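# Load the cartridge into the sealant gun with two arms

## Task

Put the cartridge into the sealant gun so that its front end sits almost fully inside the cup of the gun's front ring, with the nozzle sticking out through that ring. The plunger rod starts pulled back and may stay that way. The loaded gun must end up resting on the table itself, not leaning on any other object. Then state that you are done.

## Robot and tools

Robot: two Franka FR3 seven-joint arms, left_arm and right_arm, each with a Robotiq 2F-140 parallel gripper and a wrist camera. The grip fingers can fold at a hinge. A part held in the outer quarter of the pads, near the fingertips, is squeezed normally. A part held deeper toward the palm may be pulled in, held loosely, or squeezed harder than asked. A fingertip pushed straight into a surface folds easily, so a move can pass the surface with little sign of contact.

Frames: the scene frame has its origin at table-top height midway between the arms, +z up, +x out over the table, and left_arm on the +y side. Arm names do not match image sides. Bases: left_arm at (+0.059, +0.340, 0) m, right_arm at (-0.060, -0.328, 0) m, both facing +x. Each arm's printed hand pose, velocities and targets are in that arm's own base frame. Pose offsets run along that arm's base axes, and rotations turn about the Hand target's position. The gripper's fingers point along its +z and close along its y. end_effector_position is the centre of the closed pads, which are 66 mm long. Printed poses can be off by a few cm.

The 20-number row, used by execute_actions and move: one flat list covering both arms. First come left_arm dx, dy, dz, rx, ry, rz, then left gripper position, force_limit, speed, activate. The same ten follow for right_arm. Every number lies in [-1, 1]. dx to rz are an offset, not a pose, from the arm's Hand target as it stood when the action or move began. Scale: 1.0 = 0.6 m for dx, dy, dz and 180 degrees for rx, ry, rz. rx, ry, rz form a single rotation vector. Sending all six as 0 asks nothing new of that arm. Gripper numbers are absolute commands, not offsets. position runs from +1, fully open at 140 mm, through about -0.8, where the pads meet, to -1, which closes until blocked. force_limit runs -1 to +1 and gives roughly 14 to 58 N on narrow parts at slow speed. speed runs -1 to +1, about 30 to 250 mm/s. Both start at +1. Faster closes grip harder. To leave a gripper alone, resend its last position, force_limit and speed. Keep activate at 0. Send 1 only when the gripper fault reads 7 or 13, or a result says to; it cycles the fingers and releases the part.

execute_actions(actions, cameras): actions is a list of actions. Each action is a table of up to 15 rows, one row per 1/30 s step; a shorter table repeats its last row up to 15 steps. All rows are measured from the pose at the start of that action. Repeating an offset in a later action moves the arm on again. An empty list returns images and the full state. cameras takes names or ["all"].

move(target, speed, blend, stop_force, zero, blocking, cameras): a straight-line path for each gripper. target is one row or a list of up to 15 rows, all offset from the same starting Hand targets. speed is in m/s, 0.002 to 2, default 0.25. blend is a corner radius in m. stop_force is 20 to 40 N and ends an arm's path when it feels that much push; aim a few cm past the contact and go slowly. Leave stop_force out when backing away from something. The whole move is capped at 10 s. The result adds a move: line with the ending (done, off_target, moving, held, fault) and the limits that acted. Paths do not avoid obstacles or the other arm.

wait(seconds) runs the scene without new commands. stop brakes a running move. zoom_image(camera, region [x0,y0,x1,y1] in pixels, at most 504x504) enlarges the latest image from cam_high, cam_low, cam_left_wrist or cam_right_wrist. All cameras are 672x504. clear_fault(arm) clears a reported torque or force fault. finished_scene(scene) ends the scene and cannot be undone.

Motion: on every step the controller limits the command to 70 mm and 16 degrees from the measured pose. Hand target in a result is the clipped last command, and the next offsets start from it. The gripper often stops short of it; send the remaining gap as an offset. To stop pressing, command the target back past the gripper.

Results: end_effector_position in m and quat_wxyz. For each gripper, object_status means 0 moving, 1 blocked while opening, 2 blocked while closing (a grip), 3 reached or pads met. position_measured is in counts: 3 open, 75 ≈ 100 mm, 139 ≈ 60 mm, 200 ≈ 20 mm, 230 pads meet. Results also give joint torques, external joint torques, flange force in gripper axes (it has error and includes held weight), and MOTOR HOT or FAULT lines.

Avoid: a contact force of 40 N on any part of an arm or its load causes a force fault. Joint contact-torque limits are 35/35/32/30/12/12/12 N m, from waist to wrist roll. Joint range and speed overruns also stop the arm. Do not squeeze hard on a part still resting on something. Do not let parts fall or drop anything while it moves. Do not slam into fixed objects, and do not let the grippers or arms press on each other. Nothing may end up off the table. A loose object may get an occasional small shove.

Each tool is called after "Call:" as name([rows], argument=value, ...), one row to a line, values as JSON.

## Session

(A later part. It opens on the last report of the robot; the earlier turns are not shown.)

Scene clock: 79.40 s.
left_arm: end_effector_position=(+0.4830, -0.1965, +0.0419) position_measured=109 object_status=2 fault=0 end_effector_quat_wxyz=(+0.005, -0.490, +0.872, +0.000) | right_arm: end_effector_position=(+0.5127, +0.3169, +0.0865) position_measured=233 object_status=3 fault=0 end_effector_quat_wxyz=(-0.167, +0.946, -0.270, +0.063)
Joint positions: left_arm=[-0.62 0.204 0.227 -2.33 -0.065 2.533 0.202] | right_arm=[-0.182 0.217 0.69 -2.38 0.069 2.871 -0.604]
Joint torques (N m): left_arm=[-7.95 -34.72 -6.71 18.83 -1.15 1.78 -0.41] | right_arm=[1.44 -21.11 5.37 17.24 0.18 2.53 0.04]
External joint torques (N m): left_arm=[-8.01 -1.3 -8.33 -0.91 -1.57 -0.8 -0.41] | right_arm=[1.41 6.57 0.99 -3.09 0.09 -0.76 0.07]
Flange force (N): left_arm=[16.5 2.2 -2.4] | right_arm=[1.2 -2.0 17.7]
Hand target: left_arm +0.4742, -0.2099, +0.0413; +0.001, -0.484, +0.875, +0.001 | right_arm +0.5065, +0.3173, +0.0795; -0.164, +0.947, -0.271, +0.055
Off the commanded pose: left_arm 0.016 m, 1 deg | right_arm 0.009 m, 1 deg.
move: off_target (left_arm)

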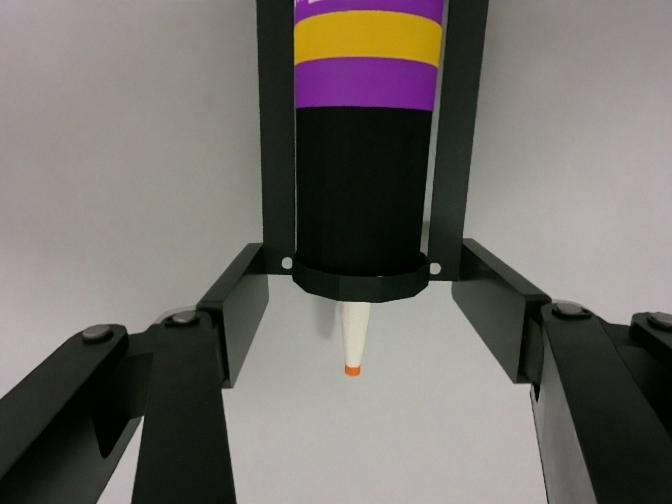

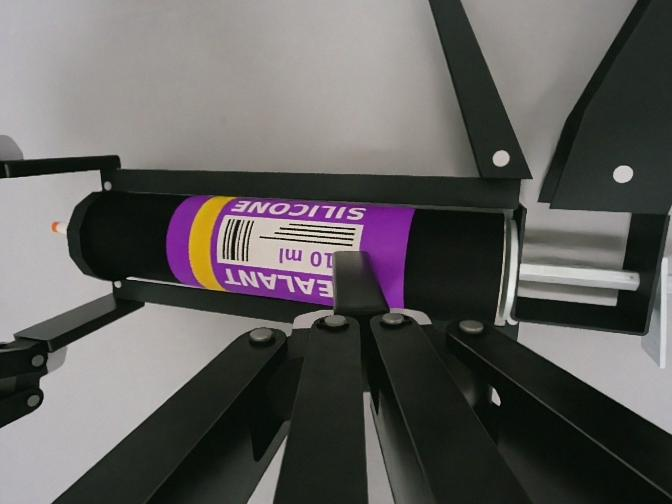

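Call:
move([
  [0.012,0.019,0.0,0,0,0,-1,-0.7,-1,0,0,0,0.03,0,0,0,-1,-0.5,0,0],
  [0.012,0.019,0.0,0,0,0,-1,-0.7,-1,0,-0.004,-0.020,0.03,0,0,0,-1,-0.5,0,0],
  [0.012,0.019,0.0,0,0,0,-1,-0.7,-1,0,-0.004,-0.020,-0.002,0,0,0,-1,-0.5,0,0],
], speed=0.08, cameras=["cam_left_wrist","cam_right_wrist"])

Call:
move([
  [-0.010,-0.016,0.0,0,0,0.012,-1,-0.7,-1,0,0,0,0,0,0,0,-1,-0.5,0,0],
  [-0.015,-0.024,0.0,0,0,-0.012,-1,-0.7,-1,0,0,0,0,0,0,0,-1,-0.5,0,0],
  [-0.018,-0.029,0.0,0,0,0.012,-1,-0.7,-1,0,0,0,0,0,0,0,-1,-0.5,0,0],
  [-0.020,-0.033,0.0,0,0,0,-1,-0.7,-1,0,0,0,0,0,0,0,-1,-0.5,0,0],
], speed=0.06, blend=0.004, cameras=["cam_left_wrist","cam_right_wrist"])

Scene clock: 82.23 s.
left_arm: end_effector_position=(+0.4831, -0.1971, +0.0420) position_measured=109 object_status=2 fault=0 end_effector_quat_wxyz=(+0.002, -0.489, +0.873, +0.000) | right_arm: end_effector_position=(+0.5106, +0.3053, +0.0862) position_measured=233 object_status=3 fault=0 end_effector_quat_wxyz=(-0.167, +0.946, -0.269, +0.063)
Joint positions: left_arm=[-0.609 0.205 0.217 -2.326 -0.07 2.529 0.21] | right_arm=[-0.233 0.201 0.727 -2.405 0.102 2.876 -0.649]
Joint velocities: left_arm=[within noise] | right_arm=[0 0.001 -0.002 0.001 -0.001 0.002 0.006]
Joint torques (N m): left_arm=[-0.55 -33.46 -0.1 20.53 0.4 2.21 0.34] | right_arm=[1.34 -18.72 4.32 16.77 -0.18 2.69 0.11]
External joint torques (N m): left_arm=[-0.5 0.2 -1.57 0.72 -0.03 -0.37 0.34] | right_arm=[1.42 7.53 0.27 -3.4 -0.25 -0.57 0.15]
Flange force (N): left_arm=[0.3 -3.9 0.1] | right_arm=[2.8 -4.8 26.2]
Hand target: left_arm +0.4814, -0.1985, +0.0413; +0.001, -0.484, +0.875, +0.001 | right_arm +0.5041, +0.3053, +0.0783; -0.164, +0.947, -0.271, +0.055
Off the commanded pose: left_arm 0.002 m, 1 deg | right_arm 0.010 m, 1 deg.
move: off_target (right_arm)

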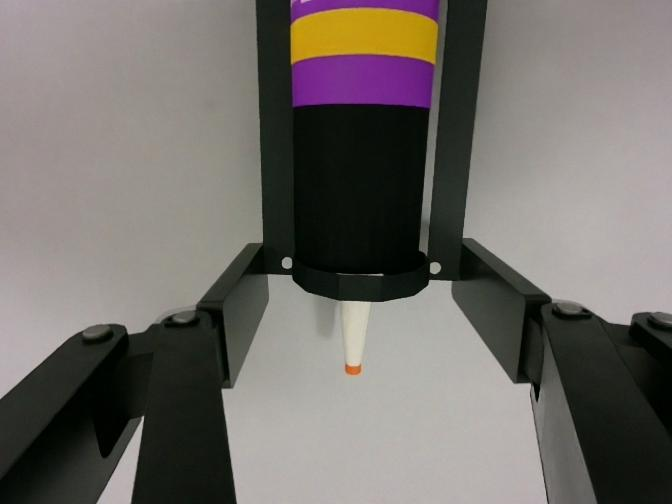

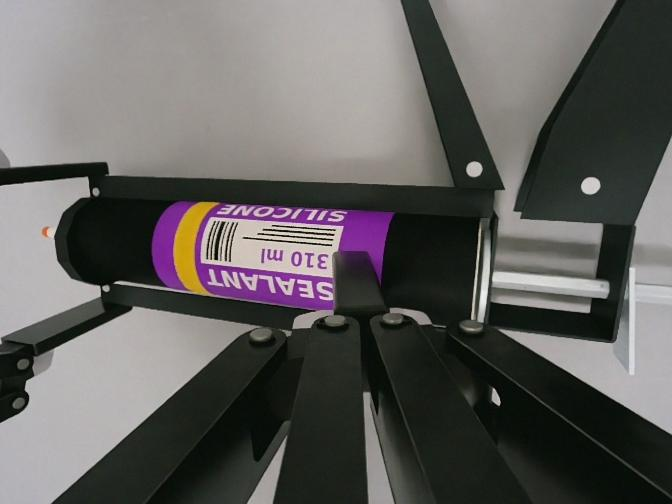

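Scene clock: 84.37 s.
left_arm: end_effector_position=(+0.4796, -0.2029, +0.0421) position_measured=109 object_status=2 fault=0 end_effector_quat_wxyz=(+0.006, -0.496, +0.869, +0.000) | right_arm: end_effector_position=(+0.5117, +0.3043, +0.0863) position_measured=233 object_status=3 fault=0 end_effector_quat_wxyz=(-0.167, +0.946, -0.270, +0.064)
Joint positions: left_arm=[-0.625 0.201 0.217 -2.333 -0.059 2.535 0.17] | right_arm=[-0.231 0.201 0.722 -2.405 0.102 2.878 -0.648]
Joint torques (N m): left_arm=[-8.88 -34.52 -8.79 18.92 -1.36 1.71 -0.08] | right_arm=[1.84 -19.14 6.06 16.62 0.14 2.44 0.06]
External joint torques (N m): left_arm=[-8.87 -0.96 -10.27 -0.95 -1.78 -0.89 -0.08] | right_arm=[1.89 7.22 1.99 -3.57 0.07 -0.83 0.09]
Flange force (N): left_arm=[17.9 1.1 -1.2] | right_arm=[0.2 -1.1 18.5]
Hand target: left_arm +0.4694, -0.2183, +0.0413; +0.001, -0.484, +0.875, +0.001 | right_arm +0.5041, +0.3053, +0.0783; -0.164, +0.947, -0.271, +0.055
Off the commanded pose: left_arm 0.018 m, 2 deg | right_arm 0.011 m, 1 deg.
move: off_target (left_arm)

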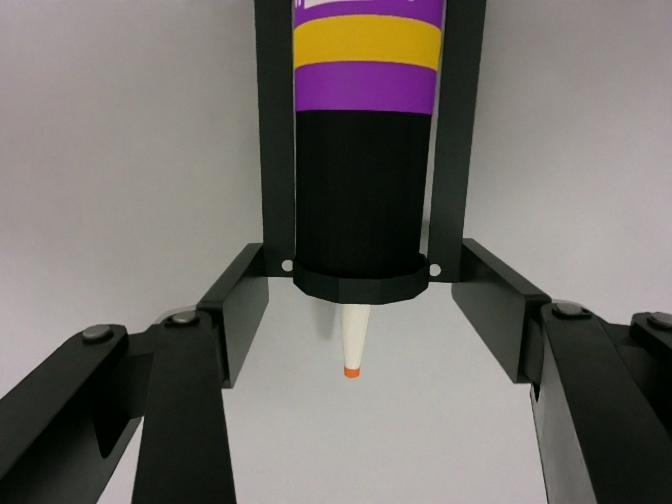

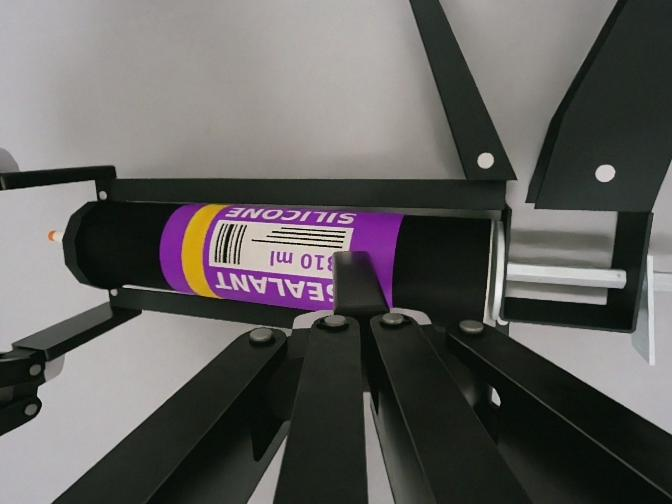

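Call:
move([
  [0.012,0.019,0.0,0,0,0,-1,-0.7,-1,0,0,0,0.03,0,0,0,-1,-0.5,0,0],
  [0.012,0.019,0.0,0,0,0,-1,-0.7,-1,0,-0.010,-0.012,0.03,0,0,0,-1,-0.5,0,0],
  [0.012,0.019,0.0,0,0,0,-1,-0.7,-1,0,-0.010,-0.012,-0.004,0,0,0,-1,-0.5,0,0],
], speed=0.08)

Call:
move([
  [-0.008,-0.013,0.0,0,0,0.02,-1,-0.7,-1,0,0,0,0,0,0,0,-1,-0.5,0,0],
  [-0.012,-0.019,0.0,0,0,-0.02,-1,-0.7,-1,0,0,0,0,0,0,0,-1,-0.5,0,0],
  [-0.014,-0.023,0.0,0,0,0.02,-1,-0.7,-1,0,0,0,0,0,0,0,-1,-0.5,0,0],
  [-0.017,-0.027,0.0,0,0,-0.02,-1,-0.7,-1,0,0,0,0,0,0,0,-1,-0.5,0,0],
  [-0.020,-0.033,0.0,0,0,0,-1,-0.7,-1,0,0,0,0,0,0,0,-1,-0.5,0,0],
], speed=0.08, blend=0.004, cameras=["cam_left_wrist","cam_right_wrist"])

Scene clock: 87.27 s.
left_arm: end_effector_position=(+0.4800, -0.2047, +0.0423) position_measured=109 object_status=2 fault=0 end_effector_quat_wxyz=(+0.003, -0.492, +0.871, -0.002) | right_arm: end_effector_position=(+0.5056, +0.2986, +0.0854) position_measured=233 object_status=3 fault=0 end_effector_quat_wxyz=(-0.167, +0.946, -0.268, +0.065)
Joint positions: left_arm=[-0.608 0.202 0.2 -2.329 -0.065 2.533 0.184] | right_arm=[-0.265 0.183 0.755 -2.433 0.133 2.889 -0.68]
Joint velocities: left_arm=[within noise] | right_arm=[0.001 0.001 0 0 0 0.001 0.006]
Joint torques (N m): left_arm=[-1.36 -33.7 -1.1 20.09 0.34 1.67 0.46] | right_arm=[1.18 -16.06 4.03 16.01 -0.24 2.67 0.09]
External joint torques (N m): left_arm=[-1.27 -0.01 -2.42 0.23 -0.09 -0.93 0.46] | right_arm=[1.33 8.92 0.34 -4.05 -0.28 -0.58 0.13]
Flange force (N): left_arm=[1.8 -2.6 -1.4] | right_arm=[3.9 -4.7 31.6]
Hand target: left_arm +0.4766, -0.2069, +0.0413; +0.001, -0.484, +0.875, +0.001 | right_arm +0.4981, +0.2981, +0.0759; -0.164, +0.947, -0.271, +0.055
Off the commanded pose: left_arm 0.004 m, 1 deg | right_arm 0.012 m, 1 deg.
move: off_target (left_arm, right_arm)

Scene clock: 91.03 s.
left_arm: end_effector_position=(+0.4753, -0.2120, +0.0421) position_measured=109 object_status=2 fault=0 end_effector_quat_wxyz=(+0.006, -0.491, +0.871, -0.001) | right_arm: end_effector_position=(+0.5065, +0.2979, +0.0854) position_measured=233 object_status=3 fault=0 end_effector_quat_wxyz=(-0.167, +0.946, -0.270, +0.066)
Joint positions: left_arm=[-0.613 0.198 0.186 -2.336 -0.048 2.538 0.155] | right_arm=[-0.263 0.183 0.751 -2.433 0.133 2.891 -0.679]
Joint velocities: left_arm=[0 0 0 0 0.001 0 -0.007] | right_arm=[within noise]
Joint torques (N m): left_arm=[-9.25 -34.53 -8.1 19.38 -1.38 1.57 -0.39] | right_arm=[1.57 -16.39 4.53 15.77 0.12 2.39 0.11]
External joint torques (N m): left_arm=[-9.24 -0.95 -9.36 -0.42 -1.8 -1.03 -0.39] | right_arm=[1.66 8.6 0.81 -4.19 0.08 -0.85 0.14]
Flange force (N): left_arm=[18.2 -0.3 -2.5] | right_arm=[2.3 -3.0 27.3]
Hand target: left_arm +0.4646, -0.2267, +0.0413; +0.001, -0.484, +0.875, +0.001 | right_arm +0.4981, +0.2981, +0.0759; -0.164, +0.947, -0.271, +0.055
Off the commanded pose: left_arm 0.018 m, 1 deg | right_arm 0.013 m, 1 deg.
move: off_target (left_arm)

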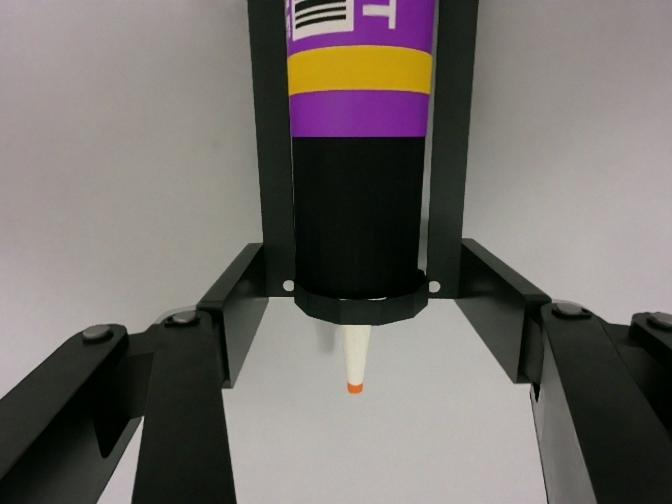

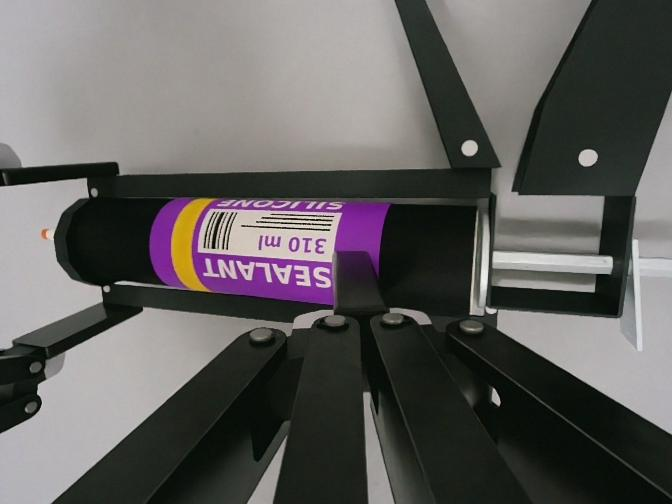

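Call:
move([
  [0.018,0.024,0.0,0,0,0,-1,-0.7,-1,0,0,0,0.03,0,0,0,-1,-0.5,0,0],
  [0.018,0.024,0.0,0,0,0,0.4,-0.7,-1,0,0,0,0.03,0,0,0,-1,-0.5,0,0],
  [0.027,0.038,0.0,0,0,0,0.4,-0.7,-1,0,0,0,0.03,0,0,0,-1,-0.5,0,0],
  [0.027,0.038,0.0,0,0,0,-1,0,-1,0,0,0,0.03,0,0,0,-1,-0.5,0,0],
], speed=0.1)

Call:
wait(seconds=1, cameras=["cam_left_wrist","cam_right_wrist"])

Call:
zoom_image(camera="cam_left_wrist", region=[260, 220, 460, 400])

Scene clock: 95.50 s.
left_arm: end_effector_position=(+0.4814, -0.2040, +0.0421) position_measured=111 object_status=0 fault=0 end_effector_quat_wxyz=(+0.002, -0.485, +0.874, +0.000) | right_arm: end_effector_position=(+0.4989, +0.2987, +0.0944) position_measured=233 object_status=3 fault=0 end_effector_quat_wxyz=(-0.165, +0.946, -0.273, +0.056)
Joint positions: left_arm=[-0.584 0.207 0.179 -2.321 -0.057 2.526 0.195] | right_arm=[-0.303 0.148 0.801 -2.433 0.189 2.841 -0.705]
Joint torques (N m): left_arm=[0.38 -33.21 0.73 20.97 0.2 2.41 0.11] | right_arm=[-0.52 -22.52 5.03 20.05 0.15 2.67 -0.34]
External joint torques (N m): left_arm=[0.28 0.61 -0.65 1.22 -0.23 -0.15 0.11] | right_arm=[-0.53 0.96 1.79 -0.53 0.1 -0.54 -0.31]
Flange force (N): left_arm=[-1.2 -6.2 1.2] | right_arm=[-1.1 5.5 -6.5]
Hand target: left_arm +0.4808, -0.2039, +0.0413; +0.001, -0.484, +0.875, +0.001 | right_arm +0.4981, +0.2981, +0.0939; -0.164, +0.947, -0.271, +0.055
Off the commanded pose: left_arm 0.001 m, 0 deg | right_arm 0.001 m, 0 deg.
move: done

Scene clock: 96.50 s.
left_arm: end_effector_position=(+0.4814, -0.2040, +0.0421) position_measured=111 object_status=2 fault=0 end_effector_quat_wxyz=(+0.002, -0.485, +0.874, +0.000) | right_arm: end_effector_position=(+0.4989, +0.2987, +0.0944) position_measured=233 object_status=3 fault=0 end_effector_quat_wxyz=(-0.165, +0.946, -0.273, +0.056)
Joint positions: left_arm=[-0.584 0.207 0.179 -2.321 -0.057 2.526 0.195] | right_arm=[-0.303 0.148 0.801 -2.433 0.189 2.841 -0.705]
Joint torques (N m): left_arm=[0.39 -33.28 0.7 20.97 0.18 2.43 0.16] | right_arm=[-0.51 -22.54 5.02 20.04 0.15 2.65 -0.34]
External joint torques (N m): left_arm=[0.31 0.77 -0.68 1.1 -0.25 -0.15 0.16] | right_arm=[-0.46 0.88 1.85 -0.51 0.1 -0.55 -0.3]
Flange force (N): left_arm=[-1.3 -6.2 1.6] | right_arm=[-1.2 5.4 -6.7]
Hand target: left_arm +0.4808, -0.2039, +0.0413; +0.001, -0.484, +0.875, +0.001 | right_arm +0.4981, +0.2981, +0.0939; -0.164, +0.947, -0.271, +0.055
Tool commands: left_gripper/position=-1.0 left_gripper/force_limit=+0.0 left_gripper/speed=-1.0 left_gripper/activate=+0.0 right_gripper/position=-1.0 right_gripper/force_limit=-0.5 right_gripper/speed=+0.0 right_gripper/activate=+0.0
Off the commanded pose: left_arm 0.001 m, 0 deg | right_arm 0.001 m, 0 deg.
wait: 1.00 s; at rest by 0.17 s

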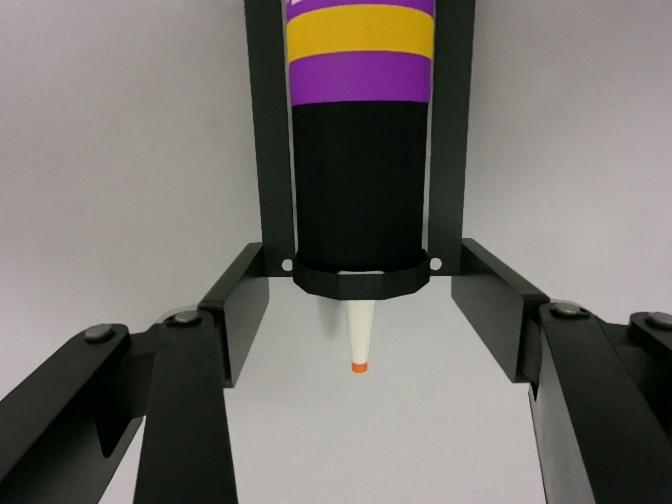

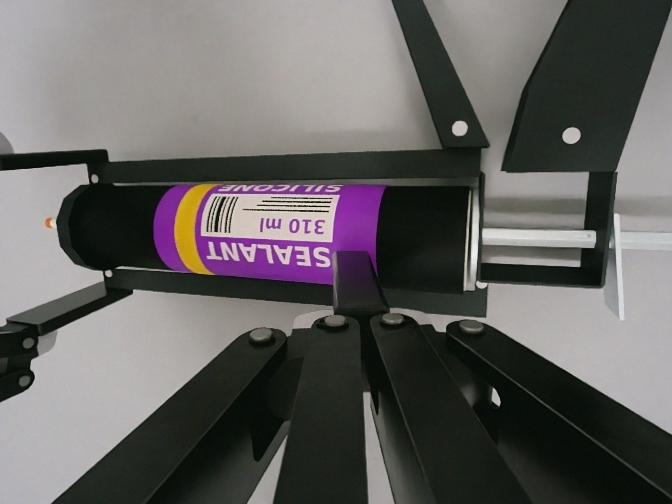

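Scaled by 2.520 from the camera's image (finer frame: 960x720).

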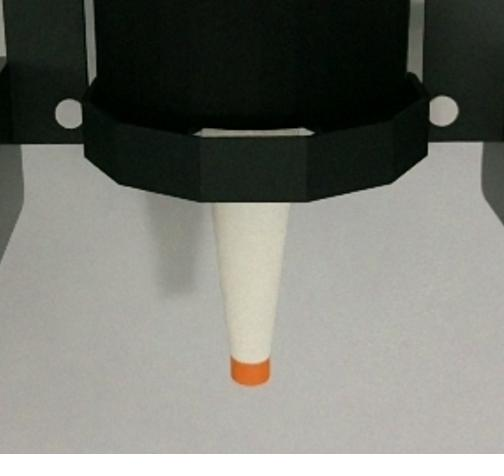

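Call:
move(target=[0,0,0,0,0,0,-1,0,-1,0,-0.05,-0.10,0.08,0,0,0,-1,-0.5,0,0], speed=0.2, cameras=["cam_low","cam_high","cam_right_wrist"])

Call:
zoom_image(camera="cam_low", region=[370, 310, 480, 380])

Call:
zoom_image(camera="cam_right_wrist", region=[60, 150, 280, 320])

Scene clock: 99.20 s.
left_arm: end_effector_position=(+0.4814, -0.2040, +0.0421) position_measured=111 object_status=2 fault=0 end_effector_quat_wxyz=(+0.002, -0.485, +0.874, +0.000) | right_arm: end_effector_position=(+0.4697, +0.2378, +0.1429) position_measured=233 object_status=3 fault=0 end_effector_quat_wxyz=(-0.164, +0.946, -0.274, +0.056)
Joint positions: left_arm=[-0.584 0.207 0.179 -2.321 -0.057 2.526 0.195] | right_arm=[-0.277 -0.179 0.71 -2.544 0.621 2.637 -1.078]
Joint velocities: left_arm=[within noise] | right_arm=[0 0 0 -0.001 -0.001 0.001 -0.004]
Joint torques (N m): left_arm=[0.46 -33.24 0.72 20.95 0.18 2.42 0.17] | right_arm=[0.35 -16.96 -2.67 21.29 0.62 2.48 -0.36]
External joint torques (N m): left_arm=[0.43 0.67 -0.61 1.17 -0.25 -0.14 0.17] | right_arm=[0.32 0.74 0.58 -0.89 0.44 -0.48 -0.32]
Flange force (N): left_arm=[-1.5 -6.1 1.4] | right_arm=[-1.5 2.5 0.7]
Hand target: left_arm +0.4808, -0.2039, +0.0413; +0.001, -0.484, +0.875, +0.001 | right_arm +0.4681, +0.2381, +0.1419; -0.164, +0.947, -0.271, +0.055
Off the commanded pose: left_arm 0.001 m, 0 deg | right_arm 0.002 m, 0 deg.
move: done
Images, in order (width x height): cam_high 672x504, cam_low 672x504, cam_right_wrist 672x504.

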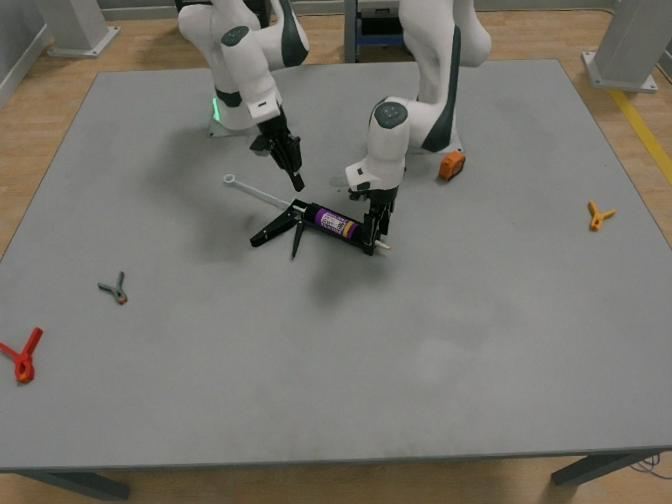

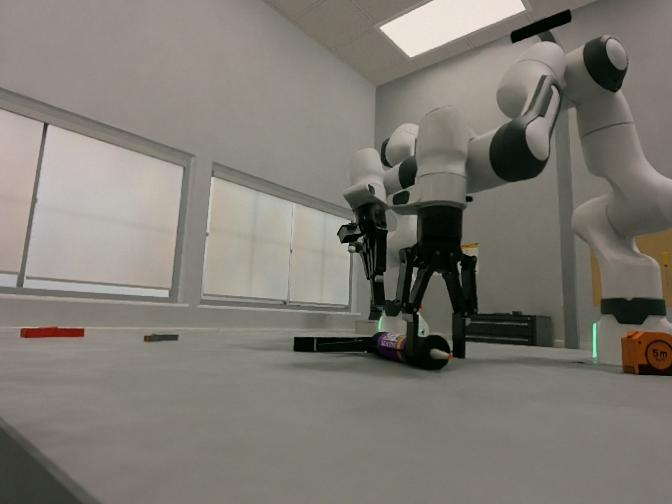

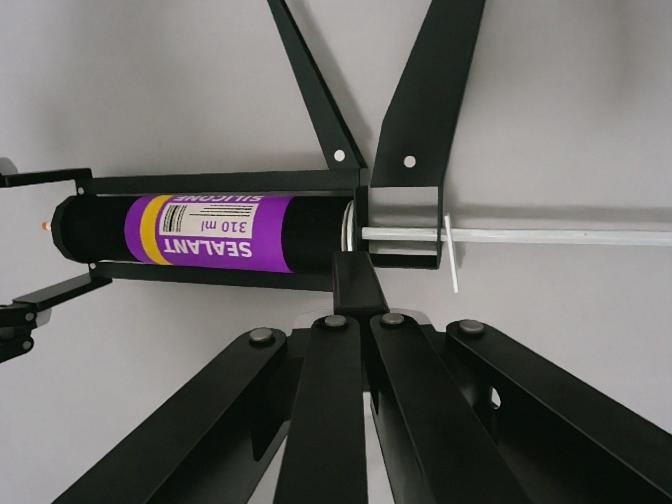

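Scaled by 4.582 from the camera's image (finer frame: 960x720).

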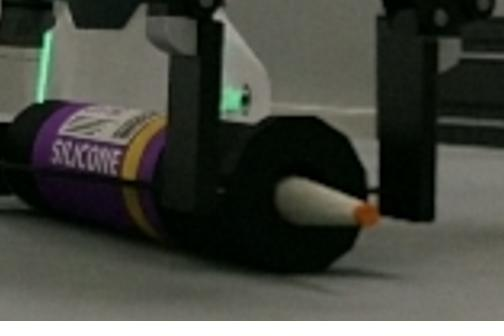

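Scaled by 2.291 from the camera's image (finer frame: 960x720).

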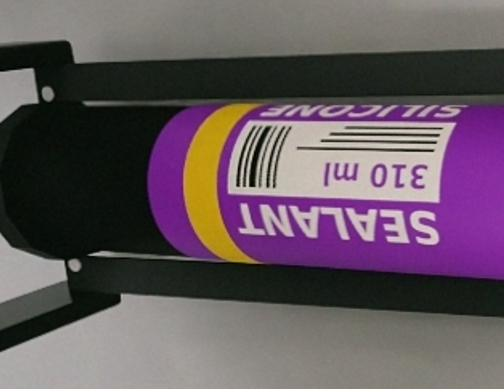

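Call:
move(target=[0,0,0,0,0,0,-1,0,-1,0,-0.150,-0.29,0.0,0,0,0,-1,-0.5,0,0], speed=0.25, cameras=["cam_high","cam_right_wrist"])

Call:
zoom_image(camera="cam_high", region=[200, 140, 320, 250])

Scene clock: 101.87 s.
left_arm: end_effector_position=(+0.4814, -0.2040, +0.0421) position_measured=111 object_status=2 fault=0 end_effector_quat_wxyz=(+0.002, -0.485, +0.874, +0.000) | right_arm: end_effector_position=(+0.3796, +0.0637, +0.1427) position_measured=233 object_status=3 fault=0 end_effector_quat_wxyz=(-0.164, +0.945, -0.276, +0.056)
Joint positions: left_arm=[-0.584 0.207 0.179 -2.321 -0.057 2.526 0.195] | right_arm=[-0.234 -0.567 0.279 -2.884 0.688 2.429 -1.494]
Joint velocities: left_arm=[within noise] | right_arm=[-0.002 -0.001 -0.001 -0.001 0 0 -0.007]
Joint torques (N m): left_arm=[0.33 -33.25 0.72 20.96 0.18 2.42 0.15] | right_arm=[0.37 -9.89 -2.9 21.78 0.13 2.18 -0.33]
External joint torques (N m): left_arm=[0.26 0.68 -0.64 1.17 -0.24 -0.15 0.15] | right_arm=[0.41 0.44 0.52 -1.05 -0.32 -0.46 -0.29]
Flange force (N): left_arm=[-1.3 -6.2 1.4] | right_arm=[-1.7 1.0 0.6]
Hand target: left_arm +0.4808, -0.2039, +0.0413; +0.001, -0.484, +0.875, +0.001 | right_arm +0.3781, +0.0641, +0.1419; -0.164, +0.947, -0.271, +0.055
Off the commanded pose: left_arm 0.001 m, 0 deg | right_arm 0.002 m, 1 deg.
move: done

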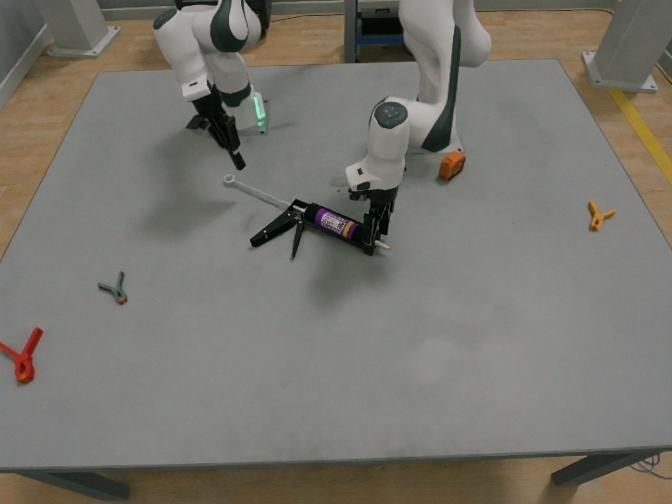

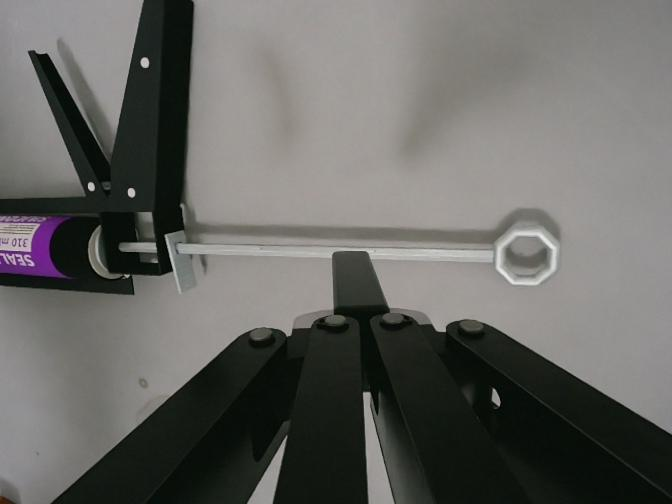

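Scaled by 4.200 from the camera's image (finer frame: 960x720).

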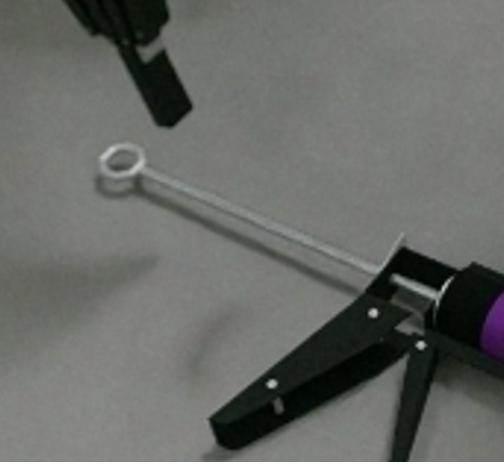

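Call:
move([
  [0,0,0,0,0,0,-1,0,-1,0,-0.138,-0.182,0.0,0,0,0,-1,-0.5,0,0],
  [0,0,0,0,0,0,-1,0,-1,0,-0.138,-0.182,-0.135,0,0,0,-1,-0.5,0,0],
], speed=0.15, cameras=["cam_high","cam_right_wrist"])

Call:
zoom_image(camera="cam_high", region=[180, 130, 300, 240])

Scene clock: 108.77 s.
left_arm: end_effector_position=(+0.4814, -0.2040, +0.0421) position_measured=111 object_status=2 fault=0 end_effector_quat_wxyz=(+0.002, -0.485, +0.874, +0.000) | right_arm: end_effector_position=(+0.2960, -0.0459, +0.0603) position_measured=233 object_status=3 fault=0 end_effector_quat_wxyz=(-0.167, +0.947, -0.271, +0.034)
Joint positions: left_arm=[-0.584 0.207 0.179 -2.321 -0.057 2.526 0.195] | right_arm=[-0.808 -0.517 0.503 -3.018 0.908 2.371 -2.099]
Joint velocities: left_arm=[within noise] | right_arm=[0.001 0 -0.001 0.001 0.001 -0.002 -0.005]
Joint torques (N m): left_arm=[0.38 -33.23 0.79 20.96 0.2 2.42 0.13] | right_arm=[-0.51 -8.19 -2.96 18.8 0.87 1.49 -0.38]
External joint torques (N m): left_arm=[0.36 0.76 -0.52 1.12 -0.22 -0.15 0.13] | right_arm=[-0.53 -0.26 1.49 -0.25 0.42 -0.48 -0.35]
Flange force (N): left_arm=[-1.4 -6.2 1.5] | right_arm=[-1.6 -1.3 0.1]
Hand target: left_arm +0.4808, -0.2039, +0.0413; +0.001, -0.484, +0.875, +0.001 | right_arm +0.2953, -0.0451, +0.0609; -0.164, +0.947, -0.271, +0.055
Off the commanded pose: left_arm 0.001 m, 0 deg | right_arm 0.001 m, 2 deg.
joint read past its limit (right arm) — joint 4 (elbow), lower limit, where the elbow is as bent as it goes.
joint sent to its limit (right arm) — joint 4 (elbow), lower limit, where the elbow is as bent as it goes. The joint targets still meet the commanded pose.
move: done

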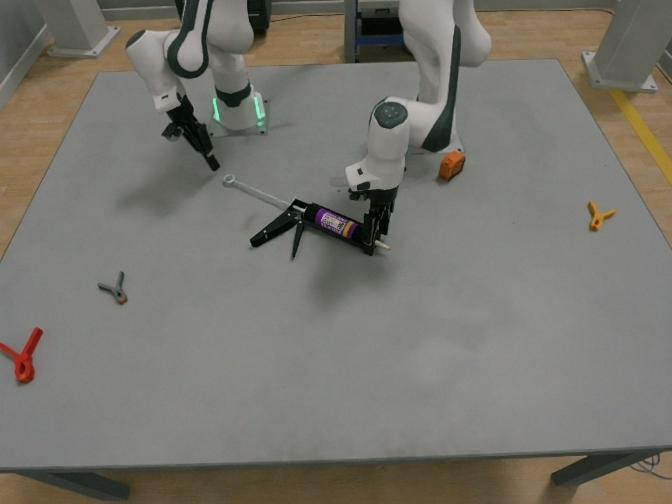

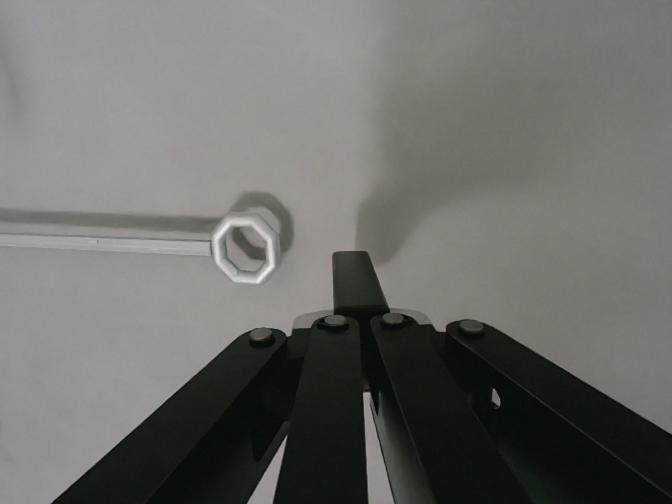

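Scaled by 4.200 from the camera's image (finer frame: 960x720).

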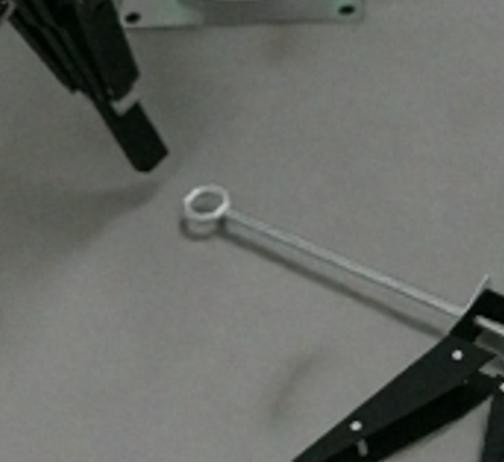

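Call:
move(target=[0,0,0,0,0,0,-1,0,-1,0,0.047,0.068,0,0,0,0,-1,-0.5,0,0], speed=0.03, stop_force=28, cameras=["cam_high","cam_right_wrist","cam_left_wrist"])

Scene clock: 112.20 s.
left_arm: end_effector_position=(+0.4814, -0.2040, +0.0421) position_measured=111 object_status=2 fault=0 end_effector_quat_wxyz=(+0.002, -0.485, +0.874, +0.000) | right_arm: end_effector_position=(+0.3221, -0.0036, +0.0601) position_measured=233 object_status=3 fault=0 end_effector_quat_wxyz=(-0.164, +0.948, -0.269, +0.053)
Joint positions: left_arm=[-0.584 0.207 0.179 -2.321 -0.057 2.526 0.195] | right_arm=[-0.734 -0.534 0.652 -3.014 1.085 2.421 -2.048]
Joint torques (N m): left_arm=[0.36 -33.28 0.74 21 0.19 2.43 0.16] | right_arm=[-0.06 -6.74 -4.3 18.65 0.81 2.19 0.11]
External joint torques (N m): left_arm=[0.34 0.65 -0.57 1.16 -0.24 -0.15 0.16] | right_arm=[-0.06 0.01 1.35 0.12 0.43 0.08 0.14]
Flange force (N): left_arm=[-1.4 -6.0 1.3] | right_arm=[0.1 -2.6 4.2]
Hand target: left_arm +0.4808, -0.2039, +0.0413; +0.001, -0.484, +0.875, +0.001 | right_arm +0.3235, -0.0043, +0.0609; -0.164, +0.947, -0.271, +0.055
Off the commanded pose: left_arm 0.001 m, 0 deg | right_arm 0.002 m, 0 deg.
move: done
Images, in order (width x height): cam_high 672x504, cam_left_wrist 672x504, cam_right_wrist 672x504.

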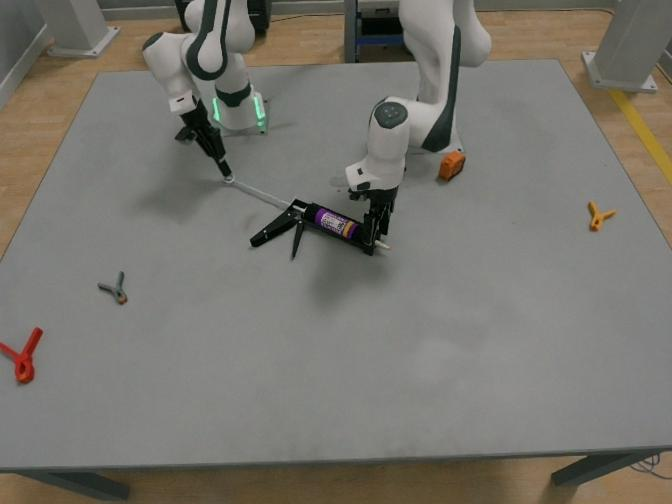

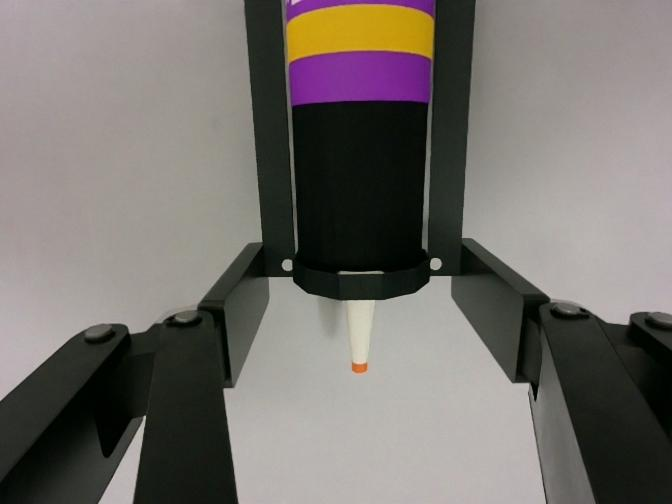

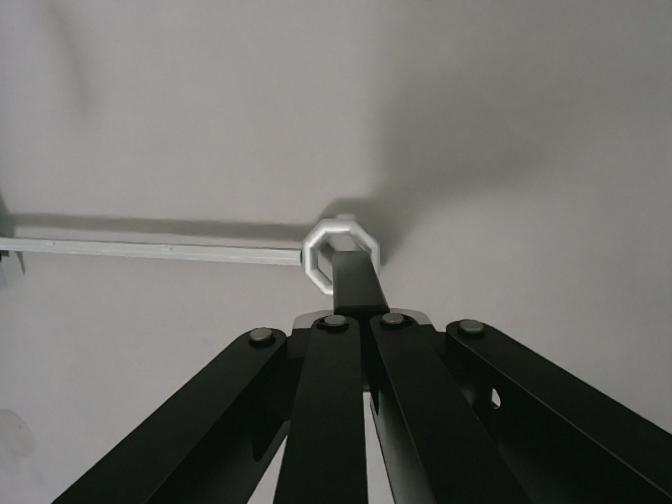

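Call:
move([
  [0,0,0,0,0,0,-1,0,-1,0,-0.042,-0.063,0,0,0,0,-1,-0.5,0,0],
  [0,0,0,0,0,0,-1,0,-1,0,-0.042,-0.063,-0.026,0,0,0,-1,-0.5,0,0],
], speed=0.1)

Call:
move(target=[0,0,0,0,0,0,-1,0,-1,0,0.047,0.074,0,0,0,0,-1,-0.5,0,0], speed=0.03, stop_force=28, cameras=["cam_high","cam_right_wrist","cam_left_wrist"])

Scene clock: 115.13 s.
left_arm: end_effector_position=(+0.4814, -0.2040, +0.0421) position_measured=111 object_status=2 fault=0 end_effector_quat_wxyz=(+0.002, -0.485, +0.874, +0.000) | right_arm: end_effector_position=(+0.2988, -0.0427, +0.0451) position_measured=233 object_status=3 fault=0 end_effector_quat_wxyz=(-0.164, +0.947, -0.273, +0.051)
Joint positions: left_arm=[-0.584 0.207 0.179 -2.321 -0.057 2.526 0.195] | right_arm=[-1.098 -0.599 0.885 -3.017 1.193 2.283 -2.266]
Joint velocities: left_arm=[within noise] | right_arm=[0.001 0.001 -0.001 0 -0.001 -0.001 -0.004]
Joint torques (N m): left_arm=[0.37 -33.25 0.77 20.97 0.18 2.41 0.16] | right_arm=[-0.5 -3.28 -6.56 16.51 1.03 1.4 -0.33]
External joint torques (N m): left_arm=[0.36 0.65 -0.53 1.19 -0.25 -0.15 0.16] | right_arm=[-0.49 -0.48 1.41 -0.3 0.42 -0.51 -0.3]
Flange force (N): left_arm=[-1.5 -6.2 1.3] | right_arm=[-1.0 -0.8 1.9]
Hand target: left_arm +0.4808, -0.2039, +0.0413; +0.001, -0.484, +0.875, +0.001 | right_arm +0.2983, -0.0421, +0.0453; -0.164, +0.947, -0.271, +0.055
Off the commanded pose: left_arm 0.001 m, 0 deg | right_arm 0.001 m, 0 deg.
joint sent to its limit (right arm) — joint 4 (elbow), lower limit, where the elbow is as bent as it goes. The joint targets still meet the commanded pose.
move: done

Scene clock: 120.03 s.
left_arm: end_effector_position=(+0.4866, -0.1934, +0.0425) position_measured=111 object_status=2 fault=0 end_effector_quat_wxyz=(+0.004, -0.491, +0.871, +0.000) | right_arm: end_effector_position=(+0.3231, -0.0085, +0.0433) position_measured=233 object_status=3 fault=0 end_effector_quat_wxyz=(-0.153, +0.947, -0.276, +0.058)
Joint positions: left_arm=[-0.568 0.207 0.184 -2.32 -0.054 2.527 0.2] | right_arm=[-0.958 -0.561 0.93 -2.999 1.262 2.383 -2.148]
Joint velocities: left_arm=[within noise] | right_arm=[0.003 0.001 -0.003 0 -0.003 0.003 0.001]
Joint torques (N m): left_arm=[-5.93 -33.85 -5.73 20.14 -0.9 2.21 -0.12] | right_arm=[4.19 -0.95 -6.02 21.79 2.17 -0.91 0.04]
External joint torques (N m): left_arm=[-5.82 0.02 -6.96 0.37 -1.33 -0.35 -0.12] | right_arm=[4.17 2.35 1.83 5.29 1.71 -2.99 0.07]
Flange force (N): left_arm=[11.2 -4.3 0.9] | right_arm=[1.4 -13.7 8.6]
Hand target: left_arm +0.4808, -0.2039, +0.0413; +0.001, -0.484, +0.875, +0.001 | right_arm +0.3265, +0.0023, +0.0453; -0.164, +0.947, -0.271, +0.055
Off the commanded pose: left_arm 0.012 m, 1 deg | right_arm 0.011 m, 1 deg.
move: off_target (right_arm)
Images, in order (width x height): cam_high 672x504, cam_left_wrist 672x504, cam_right_wrist 672x504.

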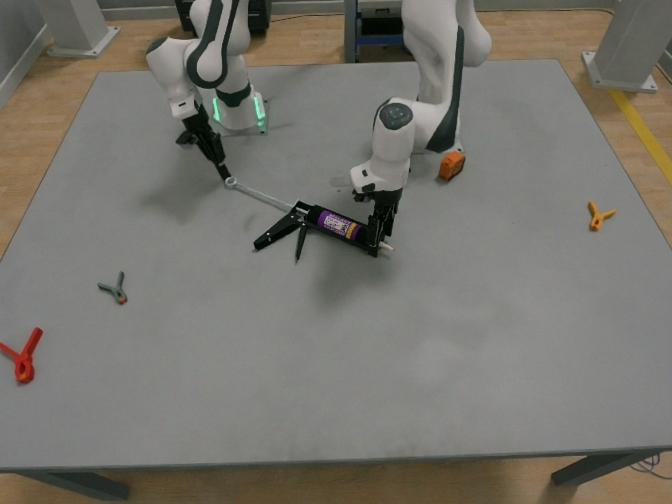

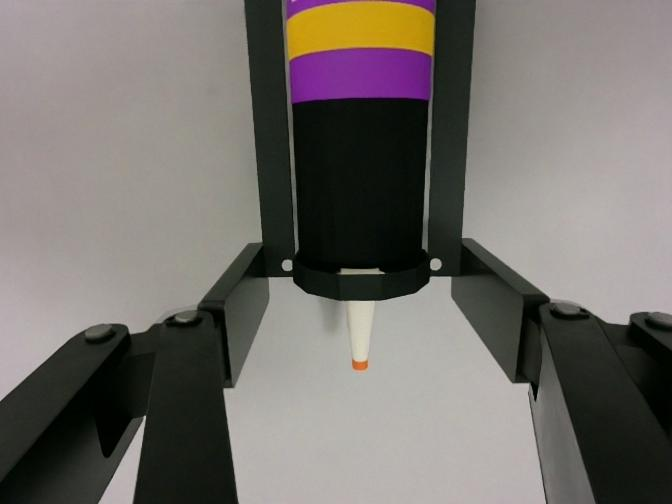

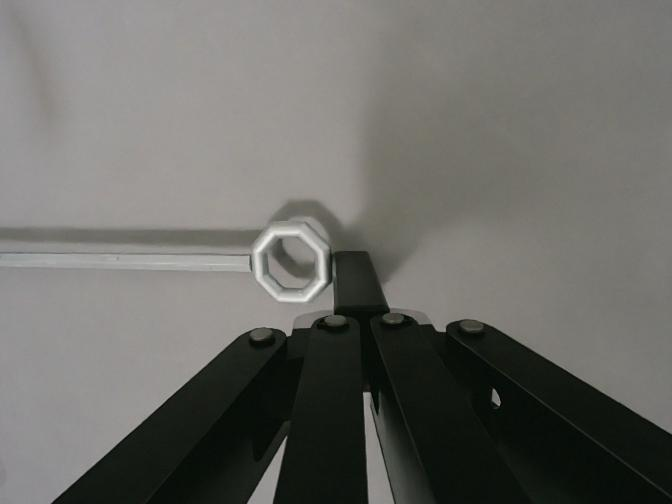

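Call:
move([
  [0,0,0,0,0,0,-1,0,-1,0,-0.03,-0.05,0,0,0,0,-1,-0.5,0,0],
  [0,0,0,0,0,0,0.5,0,-1,0,-0.03,-0.05,0.2,0,0,0,-1,-0.5,0,0],
  [0.035,0.055,0.006,0,0,0,0.5,0,-1,0,-0.03,-0.05,0.2,0,0,0,-1,-0.5,0,0],
], speed=0.12, cameras=["cam_left_wrist"])

Scene clock: 126.93 s.
left_arm: end_effector_position=(+0.5022, -0.1709, +0.0456) position_measured=66 object_status=3 fault=0 end_effector_quat_wxyz=(+0.002, -0.486, +0.874, +0.000) | right_arm: end_effector_position=(+0.3090, -0.0276, +0.1650) position_measured=233 object_status=3 fault=0 end_effector_quat_wxyz=(-0.164, +0.947, -0.270, +0.056)
Joint positions: left_arm=[-0.511 0.217 0.179 -2.293 -0.059 2.509 0.267] | right_arm=[-0.95 -0.959 0.577 -2.934 0.875 1.904 -1.978]
Joint velocities: left_arm=[0.002 0 0 0.001 -0.001 0 0.005] | right_arm=[within noise]
Joint torques (N m): left_arm=[0.45 -33.87 0.86 21.39 0.27 2.4 0.06] | right_arm=[-0.27 0.59 -8.76 22.23 0.93 1.69 0.08]
External joint torques (N m): left_arm=[0.4 0.65 -0.56 1.35 -0.17 -0.15 0.06] | right_arm=[-0.26 -0.6 0.85 0 -0.37 -0.5 0.12]
Flange force (N): left_arm=[-1.8 -6.6 1.1] | right_arm=[-2.6 -1.4 -1.7]
Hand target: left_arm +0.5018, -0.1709, +0.0449; +0.001, -0.484, +0.875, +0.001 | right_arm +0.3085, -0.0277, +0.1653; -0.164, +0.947, -0.271, +0.055
Off the commanded pose: left_arm 0.001 m, 0 deg | right_arm 0.001 m, 0 deg.
move: done; target 2's new numbers were sent with left_arm's hand 0.005 m and 0 deg from that target

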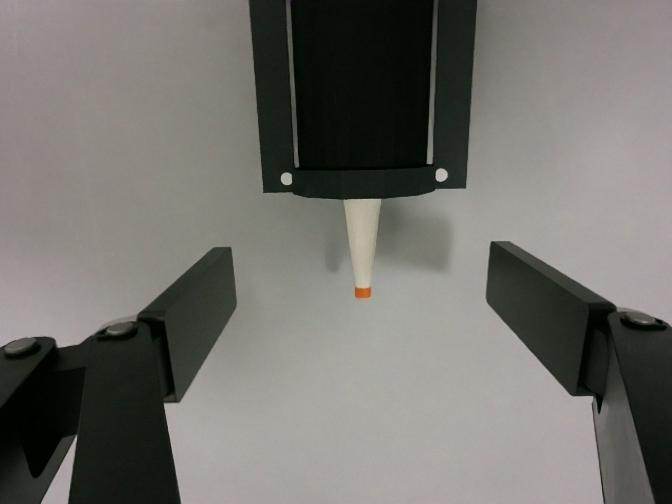

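Call:
move(target=[0,0,-0.002,0,0,0,-1,0,-1,0,0,0,0,0,0,0,-1,-0.5,0,0])

Call:
wait(seconds=2, cameras=["cam_left_wrist"])

Call:
move([
  [0,0,0.006,0,0,0,-1,0,-1,0,0,0,0,0,0,0,-1,-0.5,0,0],
  [0.013,0.021,0.006,0,0,0,-1,0,-1,0,0,0,0,0,0,0,-1,-0.5,0,0],
], speed=0.05, cameras=["cam_left_wrist","cam_high"])

Call:
zoom_image(camera="cam_high", region=[280, 180, 410, 270])

Scene clock: 131.03 s.
left_arm: end_effector_position=(+0.5016, -0.1708, +0.0443) position_measured=220 object_status=0 fault=0 end_effector_quat_wxyz=(+0.001, -0.485, +0.874, +0.001) | right_arm: end_effector_position=(+0.3090, -0.0276, +0.1650) position_measured=233 object_status=3 fault=0 end_effector_quat_wxyz=(-0.164, +0.947, -0.270, +0.056)
Joint positions: left_arm=[-0.51 0.22 0.178 -2.293 -0.059 2.509 0.27] | right_arm=[-0.95 -0.959 0.577 -2.934 0.875 1.904 -1.978]
Joint torques (N m): left_arm=[0.46 -33.93 0.89 21.14 0.13 2.72 0.1] | right_arm=[-0.27 0.6 -8.73 22.24 0.92 1.67 0.08]
External joint torques (N m): left_arm=[0.45 0.63 -0.5 1.15 -0.31 0.17 0.1] | right_arm=[-0.32 -0.65 0.81 0.16 -0.36 -0.48 0.12]
Flange force (N): left_arm=[-1.8 -5.5 2.0] | right_arm=[-2.2 -1.4 -2.1]
Hand target: left_arm +0.5018, -0.1709, +0.0437; +0.001, -0.484, +0.875, +0.001 | right_arm +0.3085, -0.0277, +0.1653; -0.164, +0.947, -0.271, +0.055
Off the commanded pose: left_arm 0.001 m, 0 deg | right_arm 0.001 m, 0 deg.
move: done

Scene clock: 133.03 s.
left_arm: end_effector_position=(+0.5016, -0.1708, +0.0443) position_measured=220 object_status=2 fault=0 end_effector_quat_wxyz=(+0.001, -0.485, +0.874, +0.001) | right_arm: end_effector_position=(+0.3090, -0.0276, +0.1650) position_measured=233 object_status=3 fault=0 end_effector_quat_wxyz=(-0.164, +0.947, -0.270, +0.056)
Joint positions: left_arm=[-0.51 0.22 0.178 -2.293 -0.059 2.509 0.27] | right_arm=[-0.95 -0.959 0.577 -2.934 0.875 1.904 -1.978]
Joint torques (N m): left_arm=[0.56 -33.99 0.88 21.1 0.12 2.71 0.13] | right_arm=[-0.25 0.64 -8.76 22.23 0.93 1.68 0.07]
External joint torques (N m): left_arm=[0.6 0.59 -0.47 1.11 -0.32 0.16 0.13] | right_arm=[-0.28 -0.57 0.81 0.09 -0.36 -0.49 0.11]
Flange force (N): left_arm=[-2.0 -5.3 1.9] | right_arm=[-2.2 -1.3 -1.9]
Hand target: left_arm +0.5018, -0.1709, +0.0437; +0.001, -0.484, +0.875, +0.001 | right_arm +0.3085, -0.0277, +0.1653; -0.164, +0.947, -0.271, +0.055
Tool commands: left_gripper/position=-1.0 left_gripper/force_limit=+0.0 left_gripper/speed=-1.0 left_gripper/activate=+0.0 right_gripper/position=-1.0 right_gripper/force_limit=-0.5 right_gripper/speed=+0.0 right_gripper/activate=+0.0
Off the commanded pose: left_arm 0.001 m, 0 deg | right_arm 0.001 m, 0 deg.
wait: 2.00 s; at rest by 0.17 s

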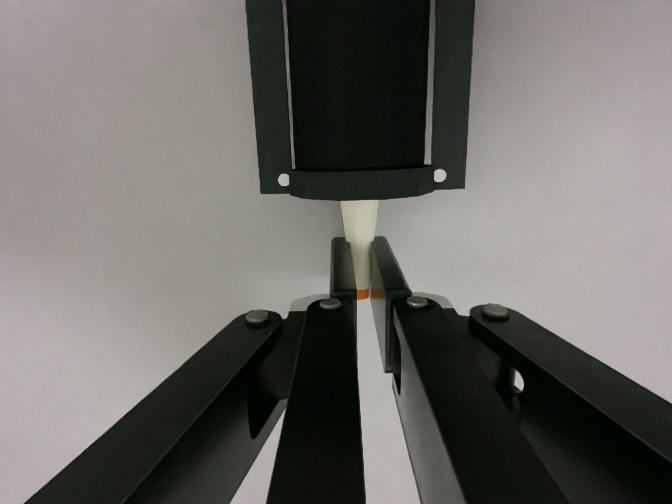

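Scene clock: 134.33 s.
left_arm: end_effector_position=(+0.5076, -0.1605, +0.0467) position_measured=220 object_status=2 fault=0 end_effector_quat_wxyz=(+0.000, -0.484, +0.875, +0.002) | right_arm: end_effector_position=(+0.3090, -0.0276, +0.1650) position_measured=233 object_status=3 fault=0 end_effector_quat_wxyz=(-0.164, +0.947, -0.270, +0.056)
Joint positions: left_arm=[-0.488 0.222 0.179 -2.281 -0.061 2.497 0.295] | right_arm=[-0.95 -0.959 0.577 -2.934 0.875 1.904 -1.978]
Joint velocities: left_arm=[0.001 0.001 0 0 0.001 0 0.006] | right_arm=[within noise]
Joint torques (N m): left_arm=[1.85 -34.8 2.48 22.2 0.49 2.72 0.24] | right_arm=[-0.28 0.67 -8.78 22.24 0.92 1.68 0.15]
External joint torques (N m): left_arm=[1.98 -0.12 1.19 2.1 0.04 0.18 0.24] | right_arm=[-0.25 -0.51 0.86 0.09 -0.37 -0.51 0.18]
Flange force (N): left_arm=[-5.4 -6.2 -0.2] | right_arm=[-2.0 -1.6 -1.8]
Hand target: left_arm +0.5096, -0.1583, +0.0473; +0.001, -0.484, +0.875, +0.001 | right_arm +0.3085, -0.0277, +0.1653; -0.164, +0.947, -0.271, +0.055
Off the commanded pose: left_arm 0.003 m, 0 deg | right_arm 0.001 m, 0 deg.
move: done
Images, in order (width x height): cam_high 672x504, cam_left_wrist 672x504.

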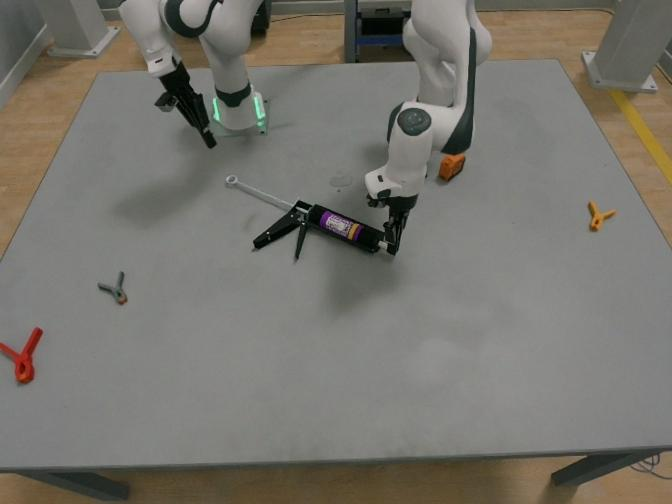

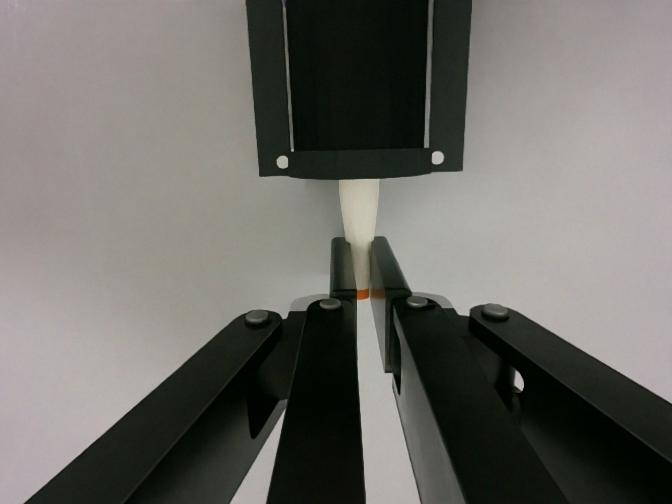

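Scaled by 3.877 from the camera's image (finer frame: 960x720).

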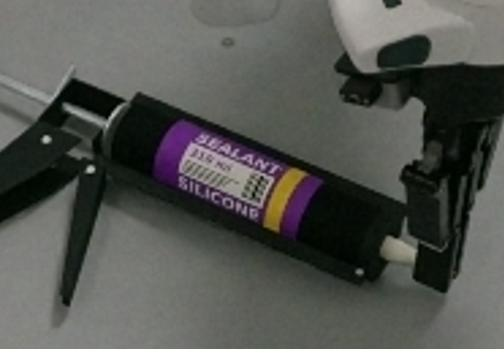

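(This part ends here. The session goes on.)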